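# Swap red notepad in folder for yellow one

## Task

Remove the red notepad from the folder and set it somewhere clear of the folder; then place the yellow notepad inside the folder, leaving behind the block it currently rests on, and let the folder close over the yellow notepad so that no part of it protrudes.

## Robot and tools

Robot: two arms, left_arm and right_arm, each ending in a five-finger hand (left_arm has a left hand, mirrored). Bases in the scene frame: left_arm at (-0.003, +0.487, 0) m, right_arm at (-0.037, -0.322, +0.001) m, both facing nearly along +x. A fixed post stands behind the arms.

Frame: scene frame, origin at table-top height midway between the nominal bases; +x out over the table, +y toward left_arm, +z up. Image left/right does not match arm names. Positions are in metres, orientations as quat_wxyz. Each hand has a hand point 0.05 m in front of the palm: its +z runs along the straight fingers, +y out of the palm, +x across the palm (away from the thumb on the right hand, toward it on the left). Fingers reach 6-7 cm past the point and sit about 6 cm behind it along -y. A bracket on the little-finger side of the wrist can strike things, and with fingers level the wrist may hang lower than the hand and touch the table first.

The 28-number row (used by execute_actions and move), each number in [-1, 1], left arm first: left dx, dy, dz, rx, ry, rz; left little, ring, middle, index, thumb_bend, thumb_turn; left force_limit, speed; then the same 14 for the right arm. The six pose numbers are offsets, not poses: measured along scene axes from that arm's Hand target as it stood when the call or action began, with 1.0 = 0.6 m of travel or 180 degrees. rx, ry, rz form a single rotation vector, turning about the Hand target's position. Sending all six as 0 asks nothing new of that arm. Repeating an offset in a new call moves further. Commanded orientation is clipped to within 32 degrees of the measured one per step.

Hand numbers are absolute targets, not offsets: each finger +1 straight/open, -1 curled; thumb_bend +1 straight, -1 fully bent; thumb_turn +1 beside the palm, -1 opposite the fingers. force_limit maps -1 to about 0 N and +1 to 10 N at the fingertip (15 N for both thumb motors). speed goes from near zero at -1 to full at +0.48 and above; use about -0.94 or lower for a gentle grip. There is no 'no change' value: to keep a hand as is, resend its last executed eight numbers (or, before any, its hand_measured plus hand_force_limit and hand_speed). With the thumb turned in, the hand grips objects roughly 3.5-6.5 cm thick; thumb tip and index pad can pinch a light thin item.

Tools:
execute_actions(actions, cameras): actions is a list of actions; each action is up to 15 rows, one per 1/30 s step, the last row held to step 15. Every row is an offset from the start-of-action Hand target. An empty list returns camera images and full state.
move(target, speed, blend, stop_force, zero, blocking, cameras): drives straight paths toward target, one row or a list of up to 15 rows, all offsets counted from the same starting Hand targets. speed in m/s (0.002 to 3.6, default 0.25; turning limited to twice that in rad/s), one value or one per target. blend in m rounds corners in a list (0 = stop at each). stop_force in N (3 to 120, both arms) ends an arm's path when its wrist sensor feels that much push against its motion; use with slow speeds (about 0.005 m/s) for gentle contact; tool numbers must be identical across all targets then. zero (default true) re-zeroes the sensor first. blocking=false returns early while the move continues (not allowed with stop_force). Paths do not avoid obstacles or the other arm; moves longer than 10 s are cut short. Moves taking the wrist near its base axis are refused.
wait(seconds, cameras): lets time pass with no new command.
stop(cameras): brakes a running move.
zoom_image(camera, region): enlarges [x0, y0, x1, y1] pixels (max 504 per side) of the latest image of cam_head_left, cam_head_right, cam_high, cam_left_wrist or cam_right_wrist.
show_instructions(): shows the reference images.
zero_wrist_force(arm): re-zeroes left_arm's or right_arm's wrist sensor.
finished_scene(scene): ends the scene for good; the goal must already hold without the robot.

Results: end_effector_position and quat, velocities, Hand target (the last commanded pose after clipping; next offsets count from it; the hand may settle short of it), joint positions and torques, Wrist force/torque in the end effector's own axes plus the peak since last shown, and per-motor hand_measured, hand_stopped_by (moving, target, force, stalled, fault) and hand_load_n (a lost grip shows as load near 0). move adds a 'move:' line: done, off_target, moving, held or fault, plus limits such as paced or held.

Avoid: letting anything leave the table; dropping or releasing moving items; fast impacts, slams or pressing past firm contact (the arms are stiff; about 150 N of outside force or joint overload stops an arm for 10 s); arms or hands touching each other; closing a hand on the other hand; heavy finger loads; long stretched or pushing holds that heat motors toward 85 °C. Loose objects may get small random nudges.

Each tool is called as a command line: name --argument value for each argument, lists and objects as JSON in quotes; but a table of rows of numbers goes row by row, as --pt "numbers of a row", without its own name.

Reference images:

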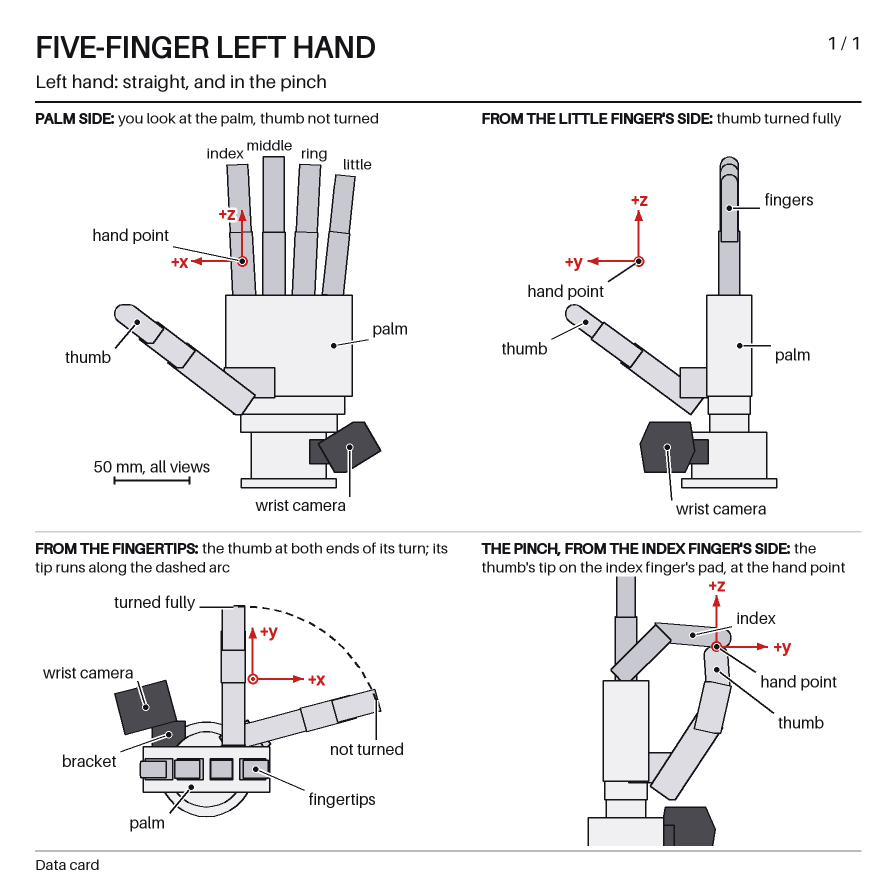

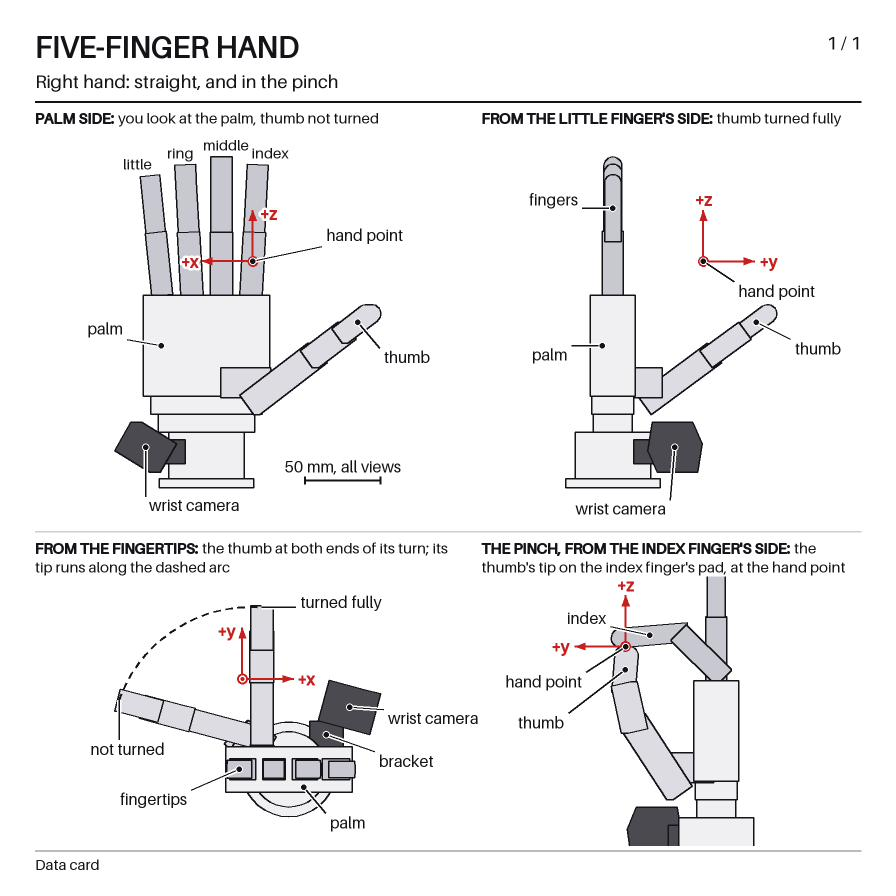

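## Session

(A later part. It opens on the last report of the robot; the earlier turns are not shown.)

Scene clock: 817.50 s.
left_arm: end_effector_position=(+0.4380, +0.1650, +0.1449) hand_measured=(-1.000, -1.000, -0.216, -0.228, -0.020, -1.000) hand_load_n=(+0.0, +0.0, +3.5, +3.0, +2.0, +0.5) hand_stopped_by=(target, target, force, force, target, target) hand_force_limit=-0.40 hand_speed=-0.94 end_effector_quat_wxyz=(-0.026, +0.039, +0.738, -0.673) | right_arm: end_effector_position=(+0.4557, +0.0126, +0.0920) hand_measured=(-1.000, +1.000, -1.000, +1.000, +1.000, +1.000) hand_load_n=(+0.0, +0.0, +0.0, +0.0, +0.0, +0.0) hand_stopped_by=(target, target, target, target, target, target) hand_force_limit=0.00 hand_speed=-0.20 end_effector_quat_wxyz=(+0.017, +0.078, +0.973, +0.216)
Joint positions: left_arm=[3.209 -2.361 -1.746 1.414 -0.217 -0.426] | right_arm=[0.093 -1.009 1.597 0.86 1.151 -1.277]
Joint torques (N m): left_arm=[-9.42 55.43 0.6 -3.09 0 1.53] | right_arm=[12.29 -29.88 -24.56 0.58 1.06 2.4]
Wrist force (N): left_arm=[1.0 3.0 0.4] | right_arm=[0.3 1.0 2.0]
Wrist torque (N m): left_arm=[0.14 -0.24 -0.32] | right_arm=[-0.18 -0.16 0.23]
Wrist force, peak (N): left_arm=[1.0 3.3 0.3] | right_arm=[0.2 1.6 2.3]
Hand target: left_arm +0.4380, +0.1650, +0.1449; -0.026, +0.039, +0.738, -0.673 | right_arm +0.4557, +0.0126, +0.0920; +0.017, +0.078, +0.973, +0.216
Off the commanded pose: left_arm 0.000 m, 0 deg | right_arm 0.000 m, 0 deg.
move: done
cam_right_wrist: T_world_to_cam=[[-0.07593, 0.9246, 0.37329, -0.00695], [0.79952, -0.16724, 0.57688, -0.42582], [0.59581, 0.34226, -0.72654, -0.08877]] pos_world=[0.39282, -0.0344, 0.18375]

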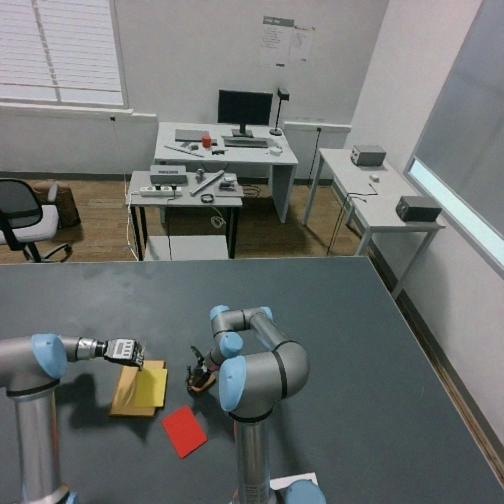

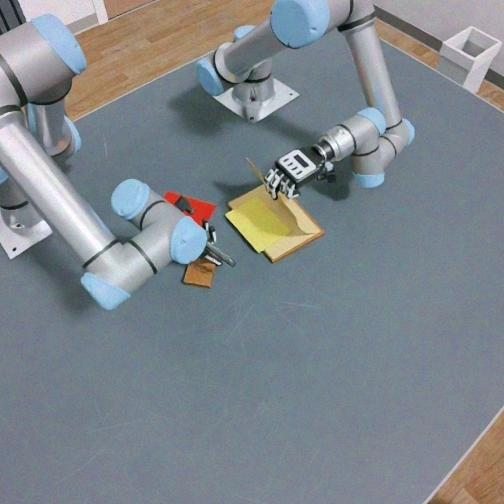

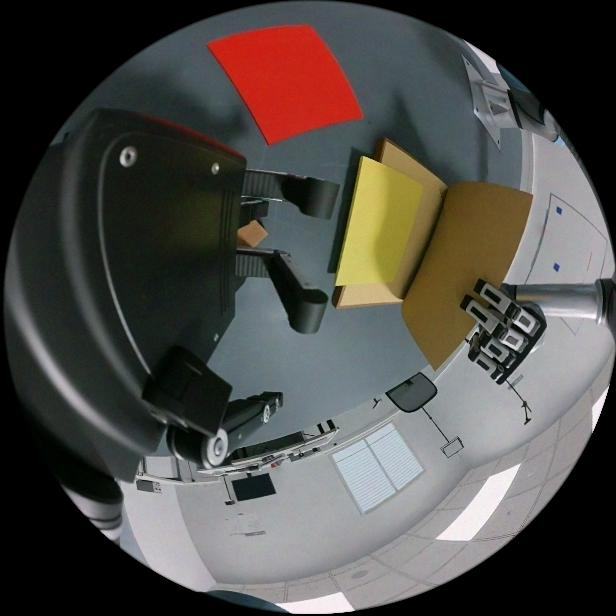

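move --pt "0 0 0 0 0 0 -1 -1 -0.38 -0.35 -0.02 -1 -0.4 -0.94 0 0.01 0 0 0 0 -1 1 -1 1 1 1 0 -0.2" --pt "0 0 0 0 0 0 -1 -1 -0.38 -0.35 -0.02 -1 -0.4 -0.94 0 0.02 0.08 0 0 0 -1 1 -1 1 1 1 0 -0.2" --pt "0 0 0 0 0 0 -1 -1 -0.38 -0.35 -0.02 -1 -0.4 -0.94 -0.0247 0.1225 0.08 0 0 0.0111 -1 1 -1 1 1 1 0 -0.2" --pt "0 0 0 0 0 0 -1 -1 -0.38 -0.35 -0.02 -1 -0.4 -0.94 -0.0247 0.1225 0.04 0 0 0.0111 -1 1 -1 1 1 1 0 -0.2" --speed '[0.05,0.1,0.1,0.05]'

move --pt "0 0 0 0 0 0 -1 -1 -0.38 -0.35 -0.02 -1 -0.4 -0.94 0 0 -0.027 0 0 0 -1 1 -1 1 1 1 0 -0.2" --speed 0.008 --stop_force 3 --cameras '["cam_head_left","cam_high","cam_right_wrist"]'

zoom_image --camera "cam_head_left" --region '[90, 340, 230, 480]'

zoom_image --camera "cam_high" --region '[180, 150, 350, 300]'

zoom_image --camera "cam_right_wrist" --region '[200, 100, 500, 400]'

Scene clock: 823.60 s.
left_arm: end_effector_position=(+0.4380, +0.1650, +0.1449) hand_measured=(-1.000, -1.000, -0.216, -0.228, -0.020, -1.000) hand_load_n=(+0.0, +0.0, +3.0, +3.5, +2.0, +0.0) hand_stopped_by=(target, target, force, force, target, target) hand_force_limit=-0.40 hand_speed=-0.94 end_effector_quat_wxyz=(-0.026, +0.039, +0.738, -0.673) | right_arm: end_effector_position=(+0.4408, +0.0861, +0.1158) hand_measured=(-1.000, +1.000, -1.000, +1.000, +1.000, +1.000) hand_load_n=(+0.0, -0.5, +0.5, +0.0, -0.5, +0.0) hand_stopped_by=(target, target, target, target, target, target) hand_force_limit=0.00 hand_speed=-0.20 end_effector_quat_wxyz=(+0.013, +0.062, +0.974, +0.216) end_effector_velocity=(+0.000, +0.001, +0.002) end_effector_angular_velocity=(+0.000, +0.000, +0.002)
Joint positions: left_arm=[3.209 -2.361 -1.746 1.414 -0.217 -0.426] | right_arm=[0.248 -0.996 1.489 0.904 1.168 -1.147]
Joint velocities: left_arm=[within noise] | right_arm=[0.001 -0.002 -0.003 0.005 0 0]
Joint torques (N m): left_arm=[-9.91 55.23 0.12 -3.22 -0.09 1.44] | right_arm=[-8.26 -48.12 -24.68 3.75 -2.6 0.37]
Wrist force (N): left_arm=[1.0 3.0 0.3] | right_arm=[0.4 1.0 1.9]
Wrist torque (N m): left_arm=[0.15 -0.26 -0.32] | right_arm=[-0.15 -0.16 0.25]
Wrist force, peak (N): left_arm=[1.0 3.3 0.4] | right_arm=[0.3 1.7 2.5]
Hand target: left_arm +0.4380, +0.1650, +0.1449; -0.026, +0.039, +0.738, -0.673 | right_arm +0.4408, +0.0861, +0.1160; +0.014, +0.062, +0.974, +0.216
Off the commanded pose: left_arm 0.000 m, 0 deg | right_arm 0.000 m, 0 deg.
move: done

Scene clock: 826.23 s.
left_arm: end_effector_position=(+0.4380, +0.1650, +0.1449) hand_measured=(-1.000, -1.000, -0.216, -0.228, -0.020, -1.000) hand_load_n=(+0.0, +0.0, +3.5, +3.5, +2.5, +0.0) hand_stopped_by=(target, target, force, force, target, target) hand_force_limit=-0.40 hand_speed=-0.94 end_effector_quat_wxyz=(-0.026, +0.039, +0.738, -0.673) | right_arm: end_effector_position=(+0.4408, +0.0861, +0.0997) hand_measured=(-1.000, +1.000, -1.000, +1.000, +1.000, +1.000) hand_load_n=(+0.5, +0.0, +0.5, +0.0, +0.0, +0.0) hand_stopped_by=(target, target, target, target, target, target) hand_force_limit=0.00 hand_speed=-0.20 end_effector_quat_wxyz=(+0.013, +0.062, +0.974, +0.216)
Joint positions: left_arm=[3.209 -2.361 -1.746 1.414 -0.217 -0.426] | right_arm=[0.248 -0.978 1.505 0.869 1.168 -1.147]
Joint torques (N m): left_arm=[-9.54 55.1 0.61 -3.07 -0.06 1.36] | right_arm=[-10.49 -47.21 -20.86 4.23 -1.57 1.68]
Wrist force (N): left_arm=[0.9 3.1 0.4] | right_arm=[0.3 1.0 2.1]
Wrist torque (N m): left_arm=[0.16 -0.23 -0.33] | right_arm=[-0.15 -0.15 0.26]
Wrist force, peak (N): left_arm=[1.1 3.3 0.3] | right_arm=[0.4 1.1 2.3]
Hand target: left_arm +0.4380, +0.1650, +0.1449; -0.026, +0.039, +0.738, -0.673 | right_arm +0.4408, +0.0861, +0.0998; +0.014, +0.062, +0.974, +0.216
Off the commanded pose: left_arm 0.000 m, 0 deg | right_arm 0.000 m, 0 deg.
move: done
cam_right_wrist: T_world_to_cam=[[-0.10802, 0.92141, 0.37327, -0.06449], [0.80492, -0.13931, 0.5768, -0.41088], [0.58347, 0.36276, -0.72662, -0.09582]] pos_world=[0.37967, 0.03695, 0.19145]

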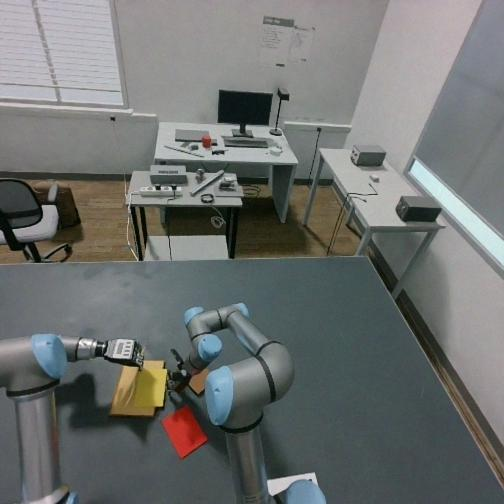

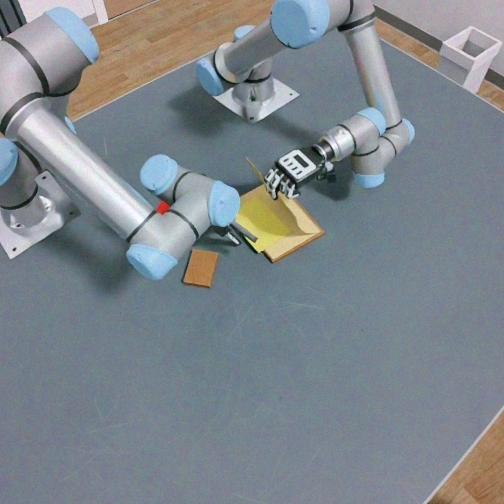

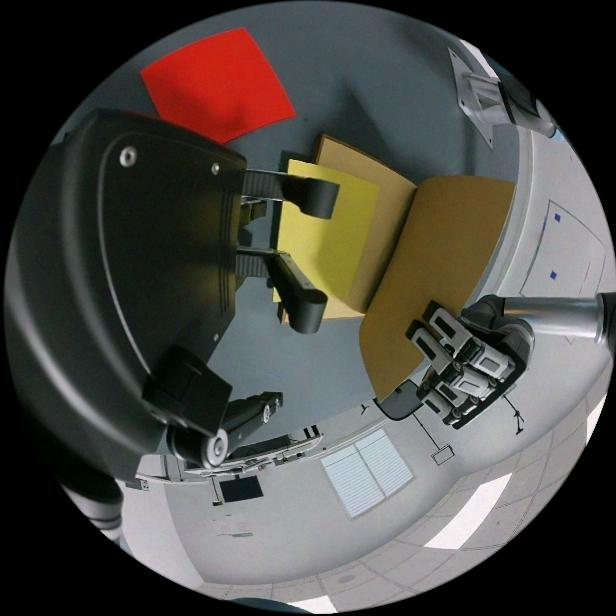

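Scaled by 3.600 from the camera's image (finer frame: 720x720).

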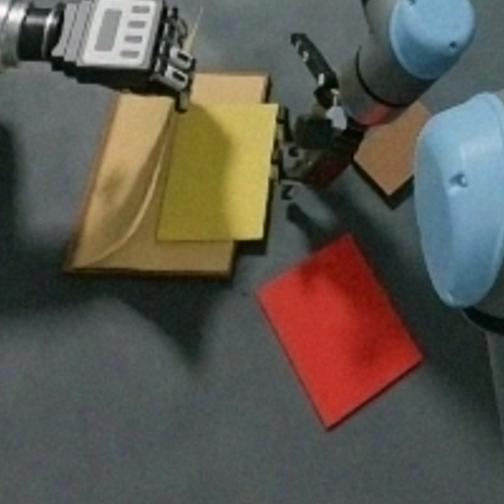

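Scaled by 2.965 from the camera's image (finer frame: 720x720).

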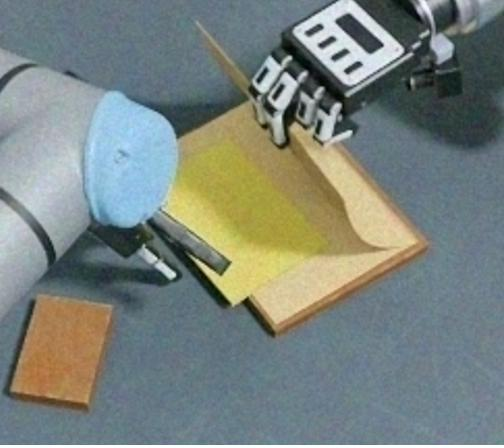

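Scaled by 1.680 from the camera's image (finer frame: 880x880).

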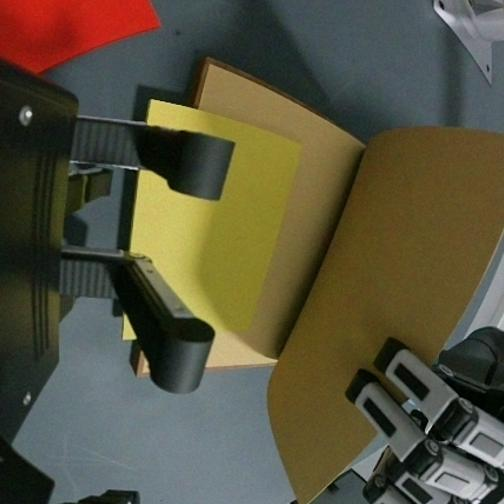

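move --pt "0 0 0 0 0 0 -1 -1 -0.38 -0.35 -0.02 -1 -0.4 -0.94 0.0100 0.0783 0 0 0 0 -1 1 -1 1 1 1 0 -0.2" --speed 0.012 --stop_force 4 --cameras '["cam_head_left","cam_high","cam_right_wrist"]'

zoom_image --camera "cam_head_left" --region '[90, 340, 230, 480]'

zoom_image --camera "cam_high" --region '[180, 150, 350, 300]'

zoom_image --camera "cam_right_wrist" --region '[200, 100, 500, 400]'

Scene clock: 833.23 s.
left_arm: end_effector_position=(+0.4380, +0.1650, +0.1449) hand_measured=(-1.000, -1.000, -0.216, -0.228, -0.020, -1.000) hand_load_n=(+0.0, +0.0, +3.0, +3.5, +2.0, +0.5) hand_stopped_by=(target, target, force, force, target, target) hand_force_limit=-0.40 hand_speed=-0.94 end_effector_quat_wxyz=(-0.026, +0.039, +0.738, -0.673) | right_arm: end_effector_position=(+0.4468, +0.1330, +0.0997) hand_measured=(-1.000, +1.000, -1.000, +1.000, +1.000, +1.000) hand_load_n=(+0.0, +0.0, +0.0, +0.0, -0.5, +0.0) hand_stopped_by=(target, target, target, target, target, target) hand_force_limit=0.00 hand_speed=-0.20 end_effector_quat_wxyz=(+0.014, +0.062, +0.974, +0.216)
Joint positions: left_arm=[3.209 -2.361 -1.746 1.414 -0.217 -0.426] | right_arm=[0.335 -0.918 1.391 0.887 1.185 -1.054]
Joint torques (N m): left_arm=[-9.53 54.63 0.14 -2.89 -0.21 1.43] | right_arm=[-12.84 -51.5 -7.74 0.15 -1.77 -1.97]
Wrist force (N): left_arm=[1.0 3.5 0.1] | right_arm=[0.1 0.7 1.6]
Wrist torque (N m): left_arm=[0.21 -0.26 -0.33] | right_arm=[-0.14 -0.14 0.07]
Wrist force, peak (N): left_arm=[1.2 3.5 0.2] | right_arm=[0.3 1.2 2.2]
Hand target: left_arm +0.4380, +0.1650, +0.1449; -0.026, +0.039, +0.738, -0.673 | right_arm +0.4468, +0.1330, +0.0998; +0.014, +0.062, +0.974, +0.216
Off the commanded pose: left_arm 0.000 m, 0 deg | right_arm 0.000 m, 0 deg.
move: done
cam_right_wrist: T_world_to_cam=[[-0.10805, 0.92142, 0.37323, -0.10717], [0.80487, -0.13929, 0.57688, -0.40921], [0.58354, 0.36273, -0.72657, -0.11633]] pos_world=[0.38566, 0.08395, 0.19155]

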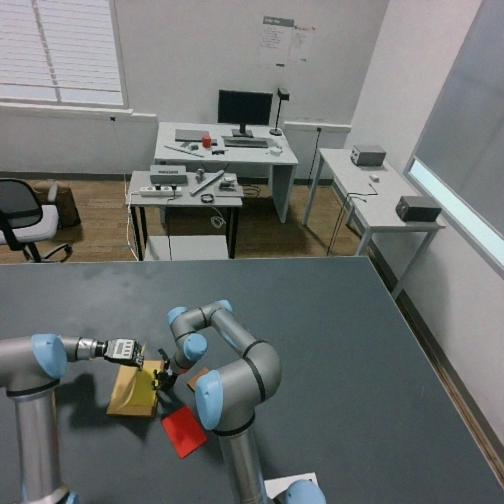

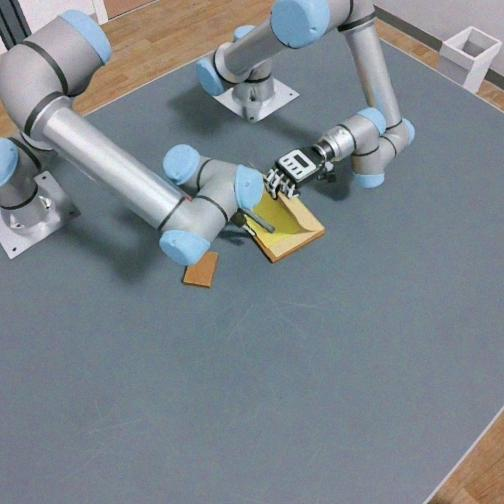

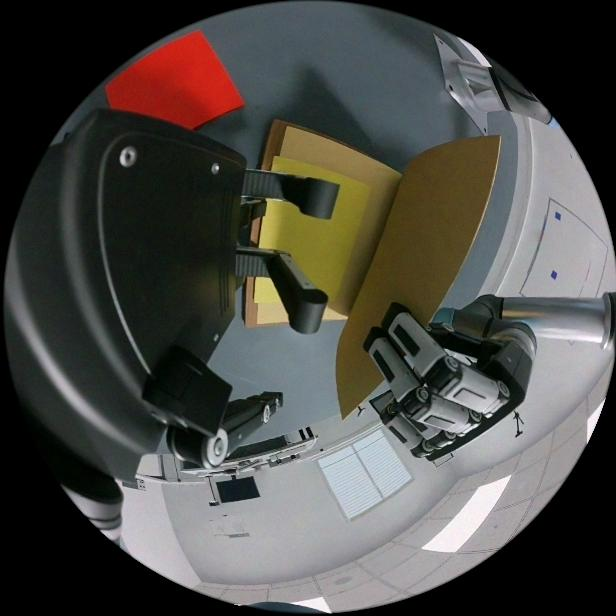

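Scaled by 3.600 from the camera's image (finer frame: 720x720).

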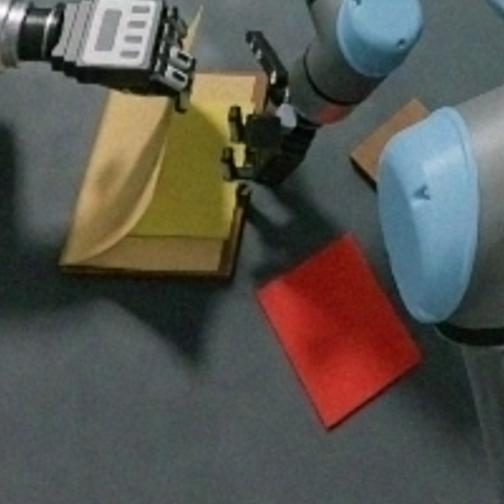

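Scaled by 2.965 from the camera's image (finer frame: 720x720).

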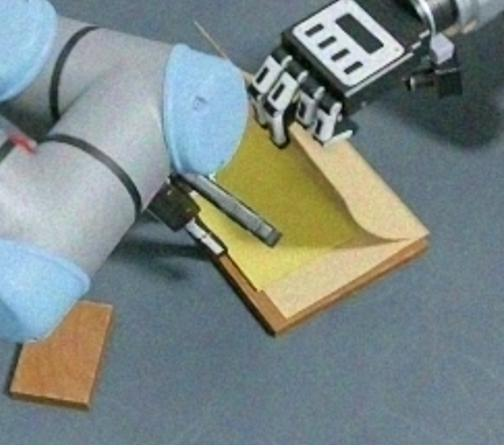

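Scaled by 1.680 from the camera's image (finer frame: 880x880).

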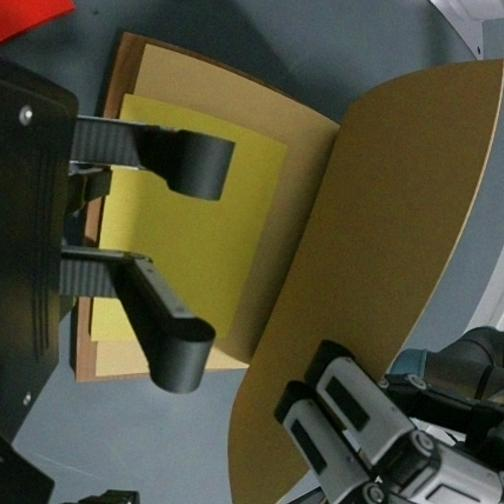

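move --pt "0 0 0 0 0 0 -1 -1 -0.38 -0.35 -0.02 -1 -0.4 -0.94 0 -0.005 0 0 0 0 -1 1 -1 1 1 1 0 -0.2" --pt "0 0 0 0 0 0 -1 -1 -0.38 -0.35 -0.02 -1 -0.4 -0.94 0 -0.005 0.03 0 0 0 -1 1 -1 1 1 1 0 -0.2" --pt "0 0 0 0 0 0 -1 -1 -0.38 -0.35 -0.02 -1 -0.4 -0.94 0 0.0333 0.03 0 0 0 -1 1 -1 1 1 1 0 -0.2" --pt "0 0 0 0 0 0 -1 -1 -0.38 -0.35 -0.02 -1 -0.4 -0.94 0 0.0333 0.012 0 0 0 -1 1 -1 1 1 1 0 -0.2" --speed '[0.02,0.05,0.05,0.03]'

move --pt "0 0 0 0 0 0 -1 -1 -0.38 -0.35 -0.02 -1 -0.4 -0.94 0 0 -0.02 0 0 0 -1 1 -1 1 1 1 0 -0.2" --speed 0.004 --stop_force 3

Scene clock: 838.70 s.
left_arm: end_effector_position=(+0.4380, +0.1650, +0.1449) hand_measured=(-1.000, -1.000, -0.216, -0.228, -0.020, -1.000) hand_load_n=(+0.0, +0.0, +3.0, +3.5, +2.0, +0.5) hand_stopped_by=(target, target, force, force, target, target) hand_force_limit=-0.40 hand_speed=-0.94 end_effector_quat_wxyz=(-0.026, +0.039, +0.738, -0.673) | right_arm: end_effector_position=(+0.4468, +0.1530, +0.1067) hand_measured=(-1.000, +1.000, -1.000, +1.000, +1.000, +1.000) hand_load_n=(+0.0, +0.0, +0.0, +0.0, +0.0, +0.0) hand_stopped_by=(target, target, target, target, target, target) hand_force_limit=0.00 hand_speed=-0.20 end_effector_quat_wxyz=(+0.013, +0.062, +0.974, +0.216)
Joint positions: left_arm=[3.209 -2.361 -1.746 1.414 -0.217 -0.426] | right_arm=[0.372 -0.901 1.339 0.909 1.193 -1.016]
Joint torques (N m): left_arm=[-9.01 54.77 -0.12 -3.02 -0.36 1.39] | right_arm=[-12.67 -50.81 -24.23 4.18 -2.9 -2.05]
Wrist force (N): left_arm=[0.9 3.3 0.3] | right_arm=[0.1 1.2 2.1]
Wrist torque (N m): left_arm=[0.16 -0.24 -0.33] | right_arm=[-0.11 -0.15 0.17]
Wrist force, peak (N): left_arm=[1.0 3.7 0.1] | right_arm=[0.3 1.7 2.4]
Hand target: left_arm +0.4380, +0.1650, +0.1449; -0.026, +0.039, +0.738, -0.673 | right_arm +0.4468, +0.1530, +0.1070; +0.014, +0.062, +0.974, +0.216
Off the commanded pose: left_arm 0.000 m, 0 deg | right_arm 0.000 m, 0 deg.
move: done

Scene clock: 840.97 s.
left_arm: end_effector_position=(+0.4380, +0.1650, +0.1449) hand_measured=(-1.000, -1.000, -0.216, -0.228, -0.020, -1.000) hand_load_n=(+0.0, +0.0, +3.0, +3.0, +2.5, +0.0) hand_stopped_by=(target, target, force, force, target, target) hand_force_limit=-0.40 hand_speed=-0.94 end_effector_quat_wxyz=(-0.026, +0.039, +0.738, -0.673) | right_arm: end_effector_position=(+0.4468, +0.1530, +0.1025) hand_measured=(-1.000, +1.000, -1.000, +1.000, +1.000, +1.000) hand_load_n=(+0.0, +0.0, +0.0, +0.0, +0.0, +0.0) hand_stopped_by=(target, target, target, target, target, target) hand_force_limit=0.00 hand_speed=-0.20 end_effector_quat_wxyz=(+0.014, +0.062, +0.974, +0.216)
Joint positions: left_arm=[3.209 -2.361 -1.746 1.414 -0.217 -0.426] | right_arm=[0.372 -0.897 1.343 0.9 1.193 -1.016]
Joint torques (N m): left_arm=[-8.86 54.71 0.67 -3.15 -0.43 1.38] | right_arm=[-11.25 -49.17 -24.81 3.68 -2.57 -0.92]
Wrist force (N): left_arm=[1.0 3.6 0.4] | right_arm=[0.1 1.4 -1.6]
Wrist torque (N m): left_arm=[0.19 -0.24 -0.34] | right_arm=[0.12 -0.05 0.17]
Wrist force, peak (N): left_arm=[1.1 3.8 0.2] | right_arm=[0.0 1.7 -3.2]
Hand target: left_arm +0.4380, +0.1650, +0.1449; -0.026, +0.039, +0.738, -0.673 | right_arm +0.4468, +0.1530, +0.1025; +0.014, +0.062, +0.974, +0.216 (not the last commanded pose)
Off the commanded pose: left_arm 0.000 m, 0 deg | right_arm 0.008 m, 0 deg.
move: contact (right_arm)

move --pt "0 0 0 0 0 0 -1 -1 -0.38 -0.35 -0.02 -1 -0.4 -0.94 0 0 0.01 0 0 0 -1 1 -1 1 1 1 0 -0.2" --pt "0 0 0 0 0 0 -1 -1 -0.38 -0.35 -0.02 -1 -0.4 -0.94 -0.0035 -0.045 0.01 0 0 0 -1 1 -1 1 1 1 0 -0.2" --pt "0 0 0 0 0 0 -1 -1 -0.38 -0.35 -0.02 -1 -0.4 -0.94 -0.0035 -0.045 -0.0027 0 0 0 -1 1 -1 1 1 1 0 -0.2" --pt "0 0 0 0 0 0 -1 -1 -0.38 -0.35 -0.02 -1 -0.4 -0.94 -0.0035 -0.0367 -0.0027 0 0 0 -1 1 -1 1 1 1 0 -0.2" --speed '[0.03,0.05,0.01,0.01]' --cameras '["cam_head_left","cam_high","cam_right_wrist"]'

zoom_image --camera "cam_high" --region '[180, 150, 350, 300]'

zoom_image --camera "cam_right_wrist" --region '[200, 100, 500, 400]'

Scene clock: 847.77 s.
left_arm: end_effector_position=(+0.4380, +0.1650, +0.1449) hand_measured=(-1.000, -1.000, -0.216, -0.228, -0.020, -1.000) hand_load_n=(+0.0, +0.0, +3.0, +3.5, +2.5, +0.5) hand_stopped_by=(target, target, force, force, target, target) hand_force_limit=-0.40 hand_speed=-0.94 end_effector_quat_wxyz=(-0.026, +0.039, +0.738, -0.673) | right_arm: end_effector_position=(+0.4447, +0.1311, +0.1008) hand_measured=(-1.000, +1.000, -1.000, +1.000, +1.000, +1.000) hand_load_n=(+0.0, +0.0, +0.0, +0.0, +0.0, +0.0) hand_stopped_by=(target, target, target, target, target, target) hand_force_limit=0.00 hand_speed=-0.20 end_effector_quat_wxyz=(+0.014, +0.062, +0.974, +0.216)
Joint positions: left_arm=[3.209 -2.361 -1.746 1.414 -0.217 -0.426] | right_arm=[0.333 -0.925 1.401 0.885 1.185 -1.057]
Joint torques (N m): left_arm=[-9.94 55.02 0.2 -3.06 -0.51 1.35] | right_arm=[-1.58 -42.24 -14.92 3.74 1.35 0.7]
Wrist force (N): left_arm=[1.1 3.3 0.1] | right_arm=[0.2 0.2 1.8]
Wrist torque (N m): left_arm=[0.17 -0.28 -0.31] | right_arm=[-0.19 -0.15 0.05]
Wrist force, peak (N): left_arm=[1.1 3.8 0.1] | right_arm=[0.1 1.4 2.4]
Hand target: left_arm +0.4380, +0.1650, +0.1449; -0.026, +0.039, +0.738, -0.673 | right_arm +0.4447, +0.1310, +0.1008; +0.014, +0.062, +0.974, +0.216
Off the commanded pose: left_arm 0.000 m, 0 deg | right_arm 0.000 m, 0 deg.
move: done
cam_right_wrist: T_world_to_cam=[[-0.10807, 0.92141, 0.37326, -0.10593], [0.80483, -0.13931, 0.57692, -0.40837], [0.58358, 0.36276, -0.72653, -0.11368]] pos_world=[0.38356, 0.08195, 0.19255]

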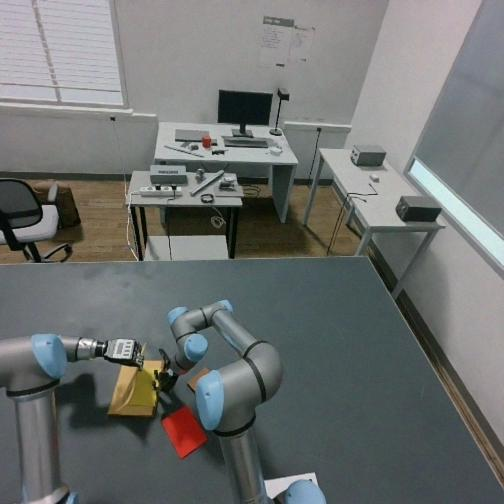

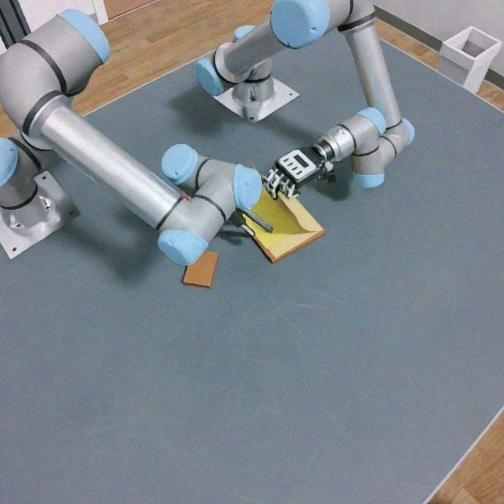

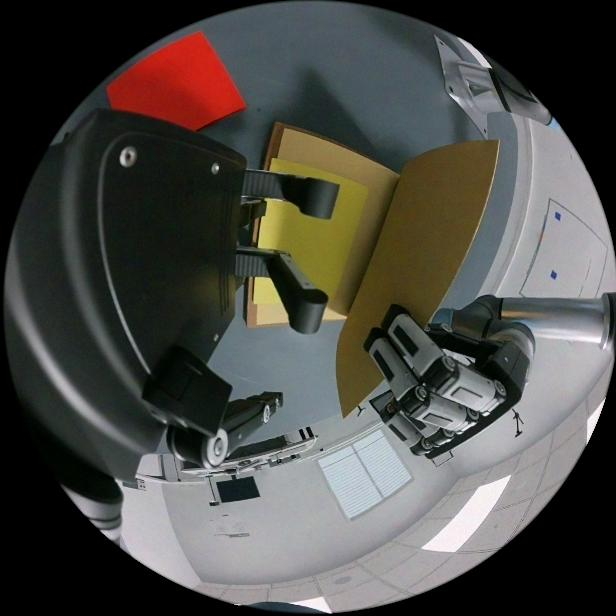

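Scaled by 2.965 from the camera's image (finer frame: 720x720).

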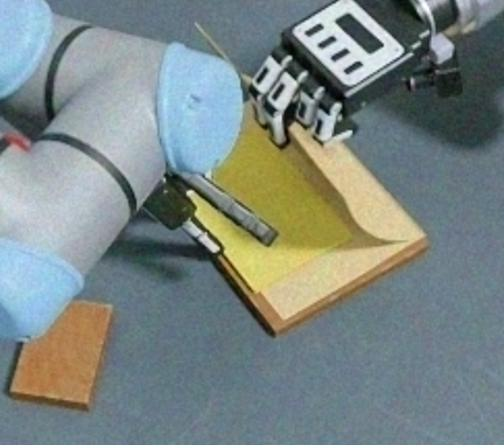

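Scaled by 1.680 from the camera's image (finer frame: 880x880).

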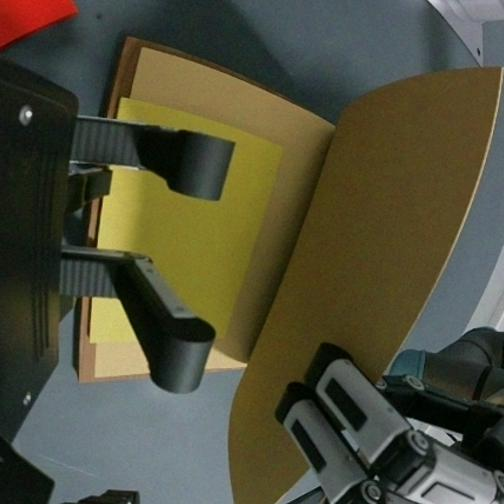

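move --pt "0 -0.03 -0.005 0 0 0 -1 -1 -0.38 -0.35 -0.02 -1 -0.4 -0.94 0 0 0 0 0 0 -1 1 -1 1 1 1 0 -0.2" --speed 0.01 --stop_force 6 --cameras '["cam_head_left","cam_high","cam_right_wrist"]'

zoom_image --camera "cam_high" --region '[180, 150, 350, 300]'

zoom_image --camera "cam_right_wrist" --region '[200, 100, 500, 400]'

Scene clock: 851.33 s.
left_arm: end_effector_position=(+0.4380, +0.1470, +0.1419) hand_measured=(-1.000, -1.000, -0.216, -0.228, -0.020, -1.000) hand_load_n=(+0.0, +0.0, +3.0, +3.0, +2.0, +0.0) hand_stopped_by=(target, target, force, force, target, target) hand_force_limit=-0.40 hand_speed=-0.94 end_effector_quat_wxyz=(-0.026, +0.039, +0.738, -0.673) | right_arm: end_effector_position=(+0.4447, +0.1310, +0.1008) hand_measured=(-1.000, +1.000, -1.000, +1.000, +1.000, +1.000) hand_load_n=(+0.0, +0.0, +0.0, +0.5, +0.0, +0.0) hand_stopped_by=(target, target, target, target, target, target) hand_force_limit=0.00 hand_speed=-0.20 end_effector_quat_wxyz=(+0.014, +0.062, +0.974, +0.216)
Joint positions: left_arm=[3.172 -2.374 -1.711 1.478 -0.184 -0.514] | right_arm=[0.333 -0.925 1.401 0.885 1.185 -1.057]
Joint torques (N m): left_arm=[12.9 55.85 -1.06 -3.41 -0.76 1.86] | right_arm=[-12.96 -50.8 -8.08 0.39 -2.59 -1.72]
Wrist force (N): left_arm=[1.1 3.4 0.3] | right_arm=[0.1 0.4 1.7]
Wrist torque (N m): left_arm=[0.16 -0.26 -0.26] | right_arm=[-0.18 -0.14 0.06]
Wrist force, peak (N): left_arm=[1.2 3.7 0.0] | right_arm=[0.1 0.7 2.1]
Hand target: left_arm +0.4380, +0.1470, +0.1419; -0.026, +0.039, +0.738, -0.673 | right_arm +0.4447, +0.1310, +0.1008; +0.014, +0.062, +0.974, +0.216
Off the commanded pose: left_arm 0.000 m, 0 deg | right_arm 0.000 m, 0 deg.
move: done
cam_right_wrist: T_world_to_cam=[[-0.10807, 0.92141, 0.37326, -0.10587], [0.80483, -0.13931, 0.57692, -0.40845], [0.58358, 0.36276, -0.72653, -0.11357]] pos_world=[0.38356, 0.08185, 0.19265]

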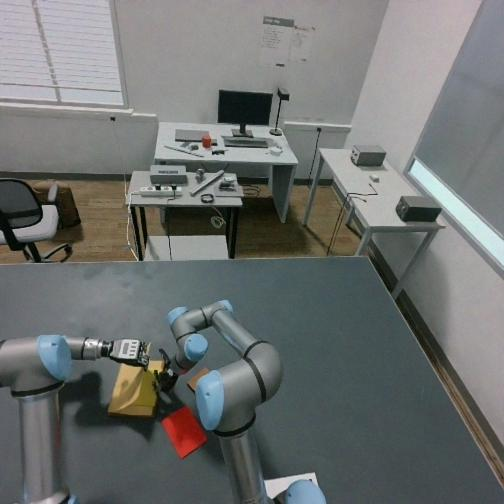

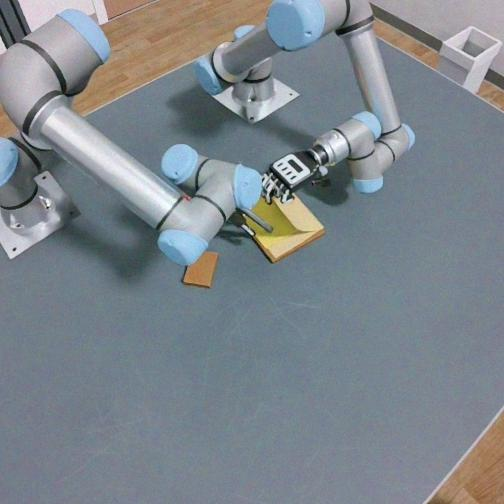

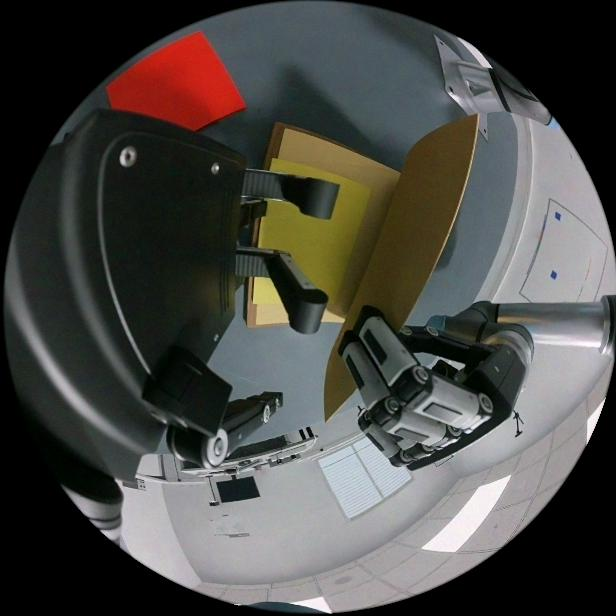

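Scaled by 2.965 from the camera's image (finer frame: 720x720).

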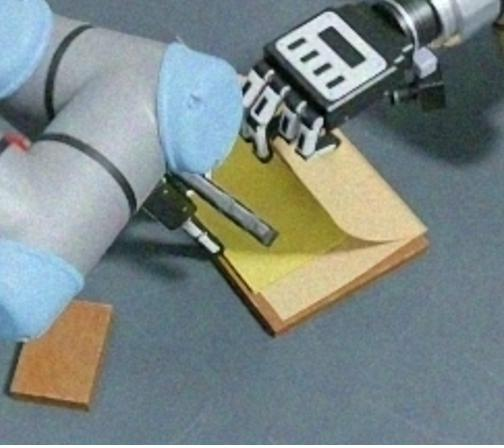

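Scaled by 1.680 from the camera's image (finer frame: 880x880).

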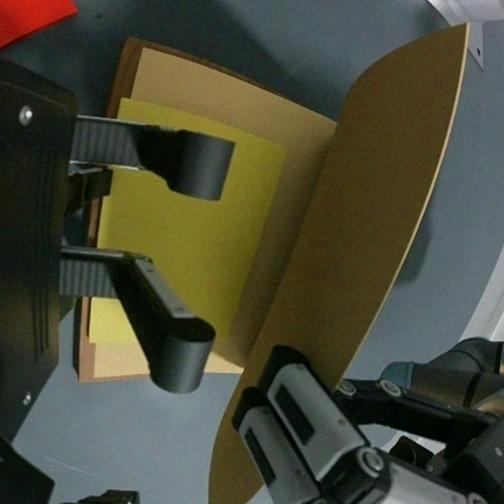

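move --pt "0 -0.025 -0.005 0 0 0 -1 -1 -0.38 -0.35 -0.02 -1 -0.4 -0.94 0 0 0 0 0 0 -1 1 -1 1 1 1 0 -0.2" --speed 0.01 --stop_force 6 --cameras '["cam_head_left","cam_high","cam_right_wrist"]'

zoom_image --camera "cam_high" --region '[180, 150, 350, 300]'

zoom_image --camera "cam_right_wrist" --region '[200, 100, 500, 400]'

Scene clock: 855.10 s.
left_arm: end_effector_position=(+0.4380, +0.1320, +0.1389) hand_measured=(-1.000, -1.000, -0.216, -0.228, -0.020, -1.000) hand_load_n=(+0.0, +0.0, +3.0, +3.0, +2.0, +0.5) hand_stopped_by=(target, target, force, force, target, target) hand_force_limit=-0.40 hand_speed=-0.94 end_effector_quat_wxyz=(-0.026, +0.039, +0.738, -0.673) | right_arm: end_effector_position=(+0.4447, +0.1310, +0.1008) hand_measured=(-1.000, +1.000, -1.000, +1.000, +1.000, +1.000) hand_load_n=(+0.0, +0.0, +0.0, +0.0, +0.0, +0.0) hand_stopped_by=(target, target, target, target, target, target) hand_force_limit=0.00 hand_speed=-0.20 end_effector_quat_wxyz=(+0.014, +0.062, +0.974, +0.216)
Joint positions: left_arm=[3.141 -2.386 -1.674 1.551 -0.158 -0.614] | right_arm=[0.333 -0.925 1.401 0.885 1.185 -1.057]
Joint torques (N m): left_arm=[12.64 57.02 -0.35 -3.6 -0.31 1.82] | right_arm=[-12.25 -50.75 -8.05 0.35 -2.86 -1.72]
Wrist force (N): left_arm=[0.8 3.4 0.2] | right_arm=[0.0 0.4 1.7]
Wrist torque (N m): left_arm=[0.18 -0.22 -0.29] | right_arm=[-0.17 -0.15 0.06]
Wrist force, peak (N): left_arm=[1.1 3.8 0.2] | right_arm=[0.0 0.4 2.1]
Hand target: left_arm +0.4380, +0.1320, +0.1389; -0.026, +0.039, +0.738, -0.673 | right_arm +0.4447, +0.1310, +0.1008; +0.014, +0.062, +0.974, +0.216
Off the commanded pose: left_arm 0.000 m, 0 deg | right_arm 0.000 m, 0 deg.
move: done
cam_right_wrist: T_world_to_cam=[[-0.10807, 0.92141, 0.37326, -0.10587], [0.80483, -0.13931, 0.57692, -0.40845], [0.58358, 0.36276, -0.72653, -0.11357]] pos_world=[0.38356, 0.08185, 0.19265]

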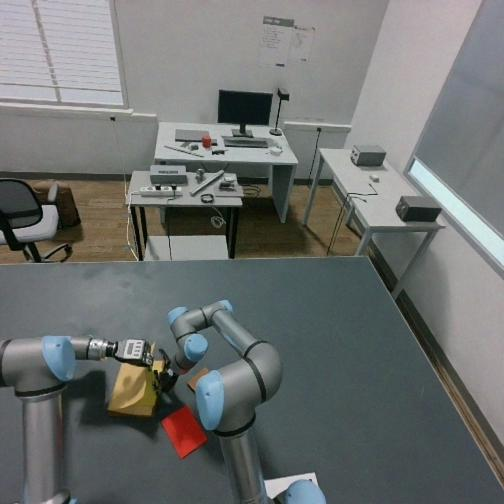

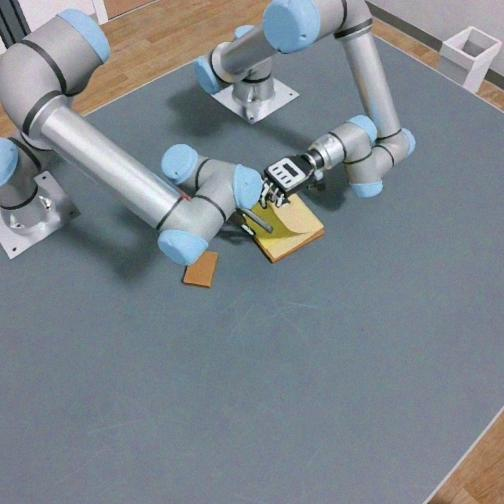

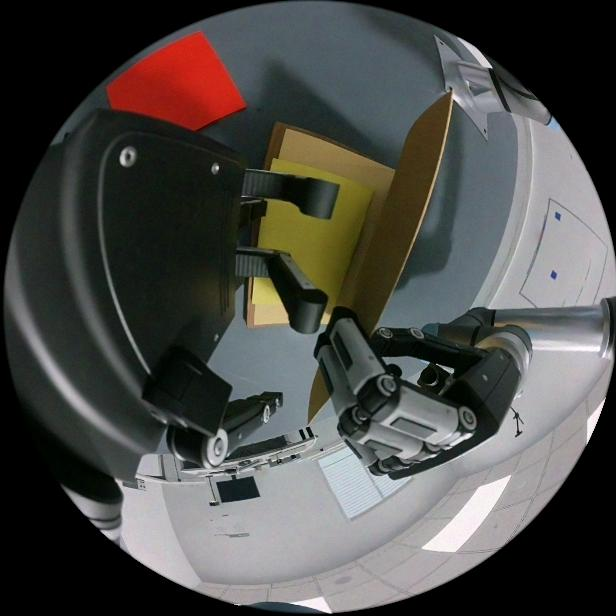

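Scaled by 2.965 from the camera's image (finer frame: 720x720).

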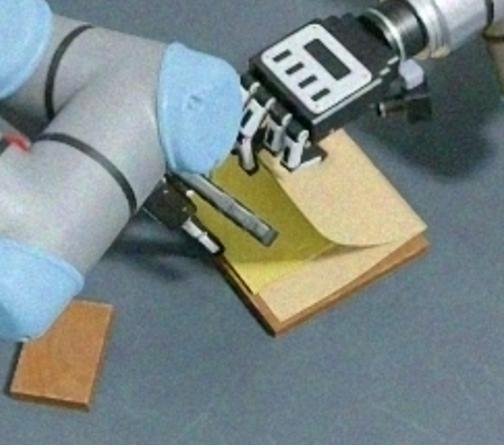

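Scaled by 1.680 from the camera's image (finer frame: 880x880).

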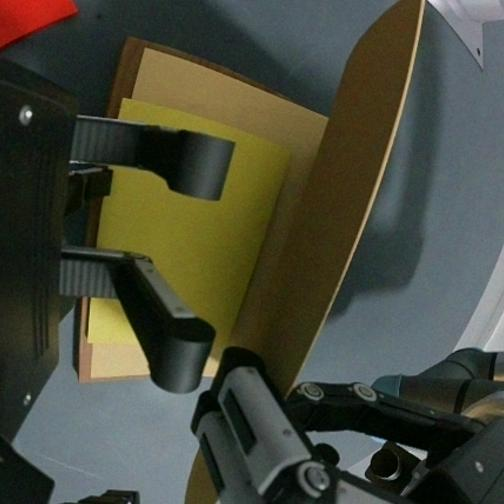

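move --pt "0 0 0 0 0 0 -1 -1 -0.38 -0.35 -0.02 -1 -0.4 -0.94 0.0026 0.02 0 0 0 0 -1 1 -1 1 1 1 0 -0.2" --speed 0.01 --stop_force 4 --cameras '["cam_head_left","cam_high","cam_right_wrist"]'

zoom_image --camera "cam_high" --region '[180, 150, 350, 300]'

zoom_image --camera "cam_right_wrist" --region '[200, 100, 500, 400]'

Scene clock: 859.17 s.
left_arm: end_effector_position=(+0.4380, +0.1320, +0.1389) hand_measured=(-1.000, -1.000, -0.216, -0.228, -0.020, -1.000) hand_load_n=(+0.0, +0.0, +3.0, +2.0, +2.5, +0.5) hand_stopped_by=(target, target, force, force, target, target) hand_force_limit=-0.40 hand_speed=-0.94 end_effector_quat_wxyz=(-0.026, +0.039, +0.738, -0.673) | right_arm: end_effector_position=(+0.4462, +0.1424, +0.1008) hand_measured=(-1.000, +1.000, -1.000, +1.000, +1.000, +1.000) hand_load_n=(+0.0, +0.0, -2.5, +0.0, +0.0, +0.0) hand_stopped_by=(target, target, target, target, target, target) hand_force_limit=0.00 hand_speed=-0.20 end_effector_quat_wxyz=(+0.014, +0.062, +0.974, +0.216)
Joint positions: left_arm=[3.141 -2.386 -1.674 1.55 -0.158 -0.614] | right_arm=[0.353 -0.909 1.371 0.892 1.189 -1.036]
Joint torques (N m): left_arm=[3.79 53.53 -0.9 -2.16 0.01 1.83] | right_arm=[-11.6 -52.78 -8.56 -0.28 -3.56 -2.18]
Wrist force (N): left_arm=[1.2 2.7 -3.2] | right_arm=[0.1 -2.4 1.5]
Wrist torque (N m): left_arm=[0.24 -0.30 -0.28] | right_arm=[-0.30 -0.16 0.07]
Wrist force, peak (N): left_arm=[1.6 2.5 -4.5] | right_arm=[-0.2 -5.0 1.1]
Hand target: left_arm +0.4380, +0.1320, +0.1389; -0.026, +0.039, +0.738, -0.673 | right_arm +0.4462, +0.1424, +0.1008; +0.014, +0.062, +0.974, +0.216 (not the last commanded pose)
Off the commanded pose: left_arm 0.000 m, 0 deg | right_arm 0.001 m, 0 deg.
move: contact (right_arm)
cam_right_wrist: T_world_to_cam=[[-0.10805, 0.92142, 0.37323, -0.11618], [0.80487, -0.13929, 0.57688, -0.40801], [0.58354, 0.36273, -0.72657, -0.11862]] pos_world=[0.38506, 0.09325, 0.19255]

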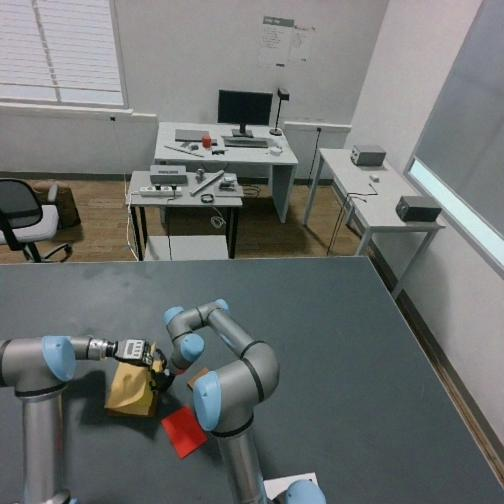

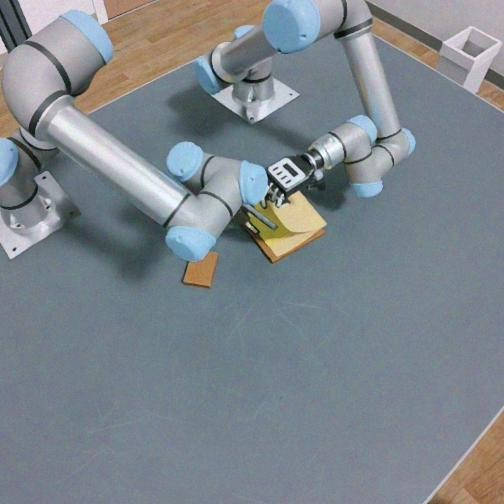

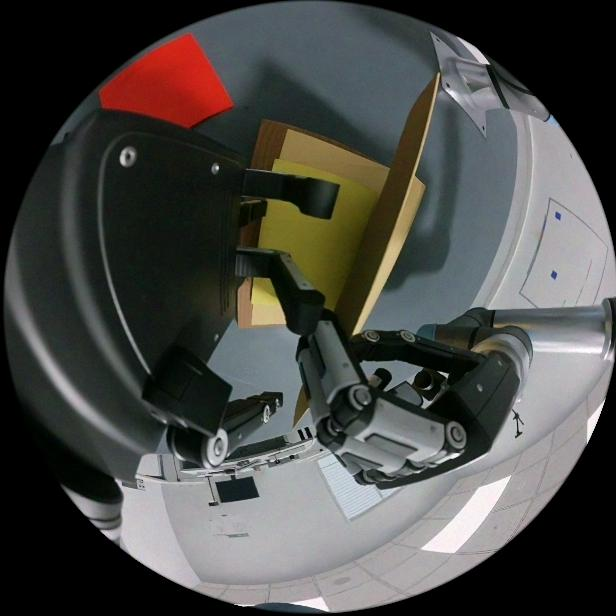

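Scaled by 2.965 from the camera's image (finer frame: 720x720).

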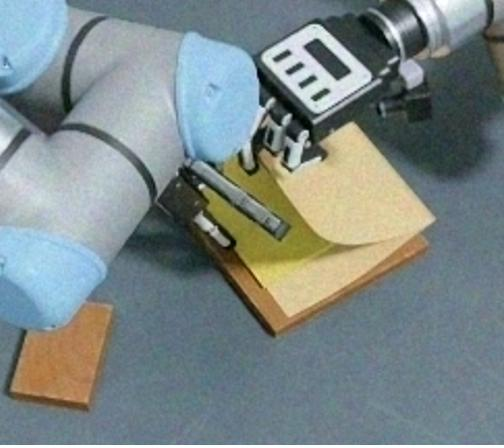

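Scaled by 1.680 from the camera's image (finer frame: 880x880).

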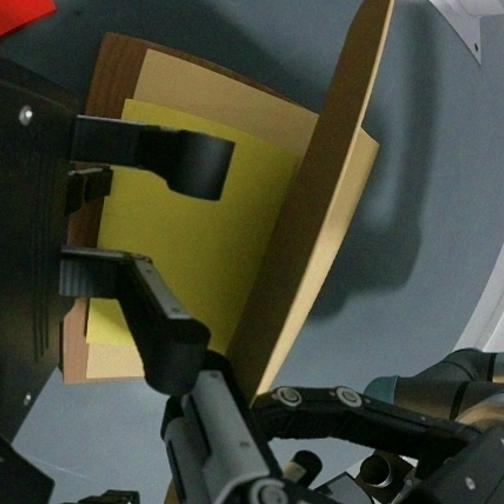

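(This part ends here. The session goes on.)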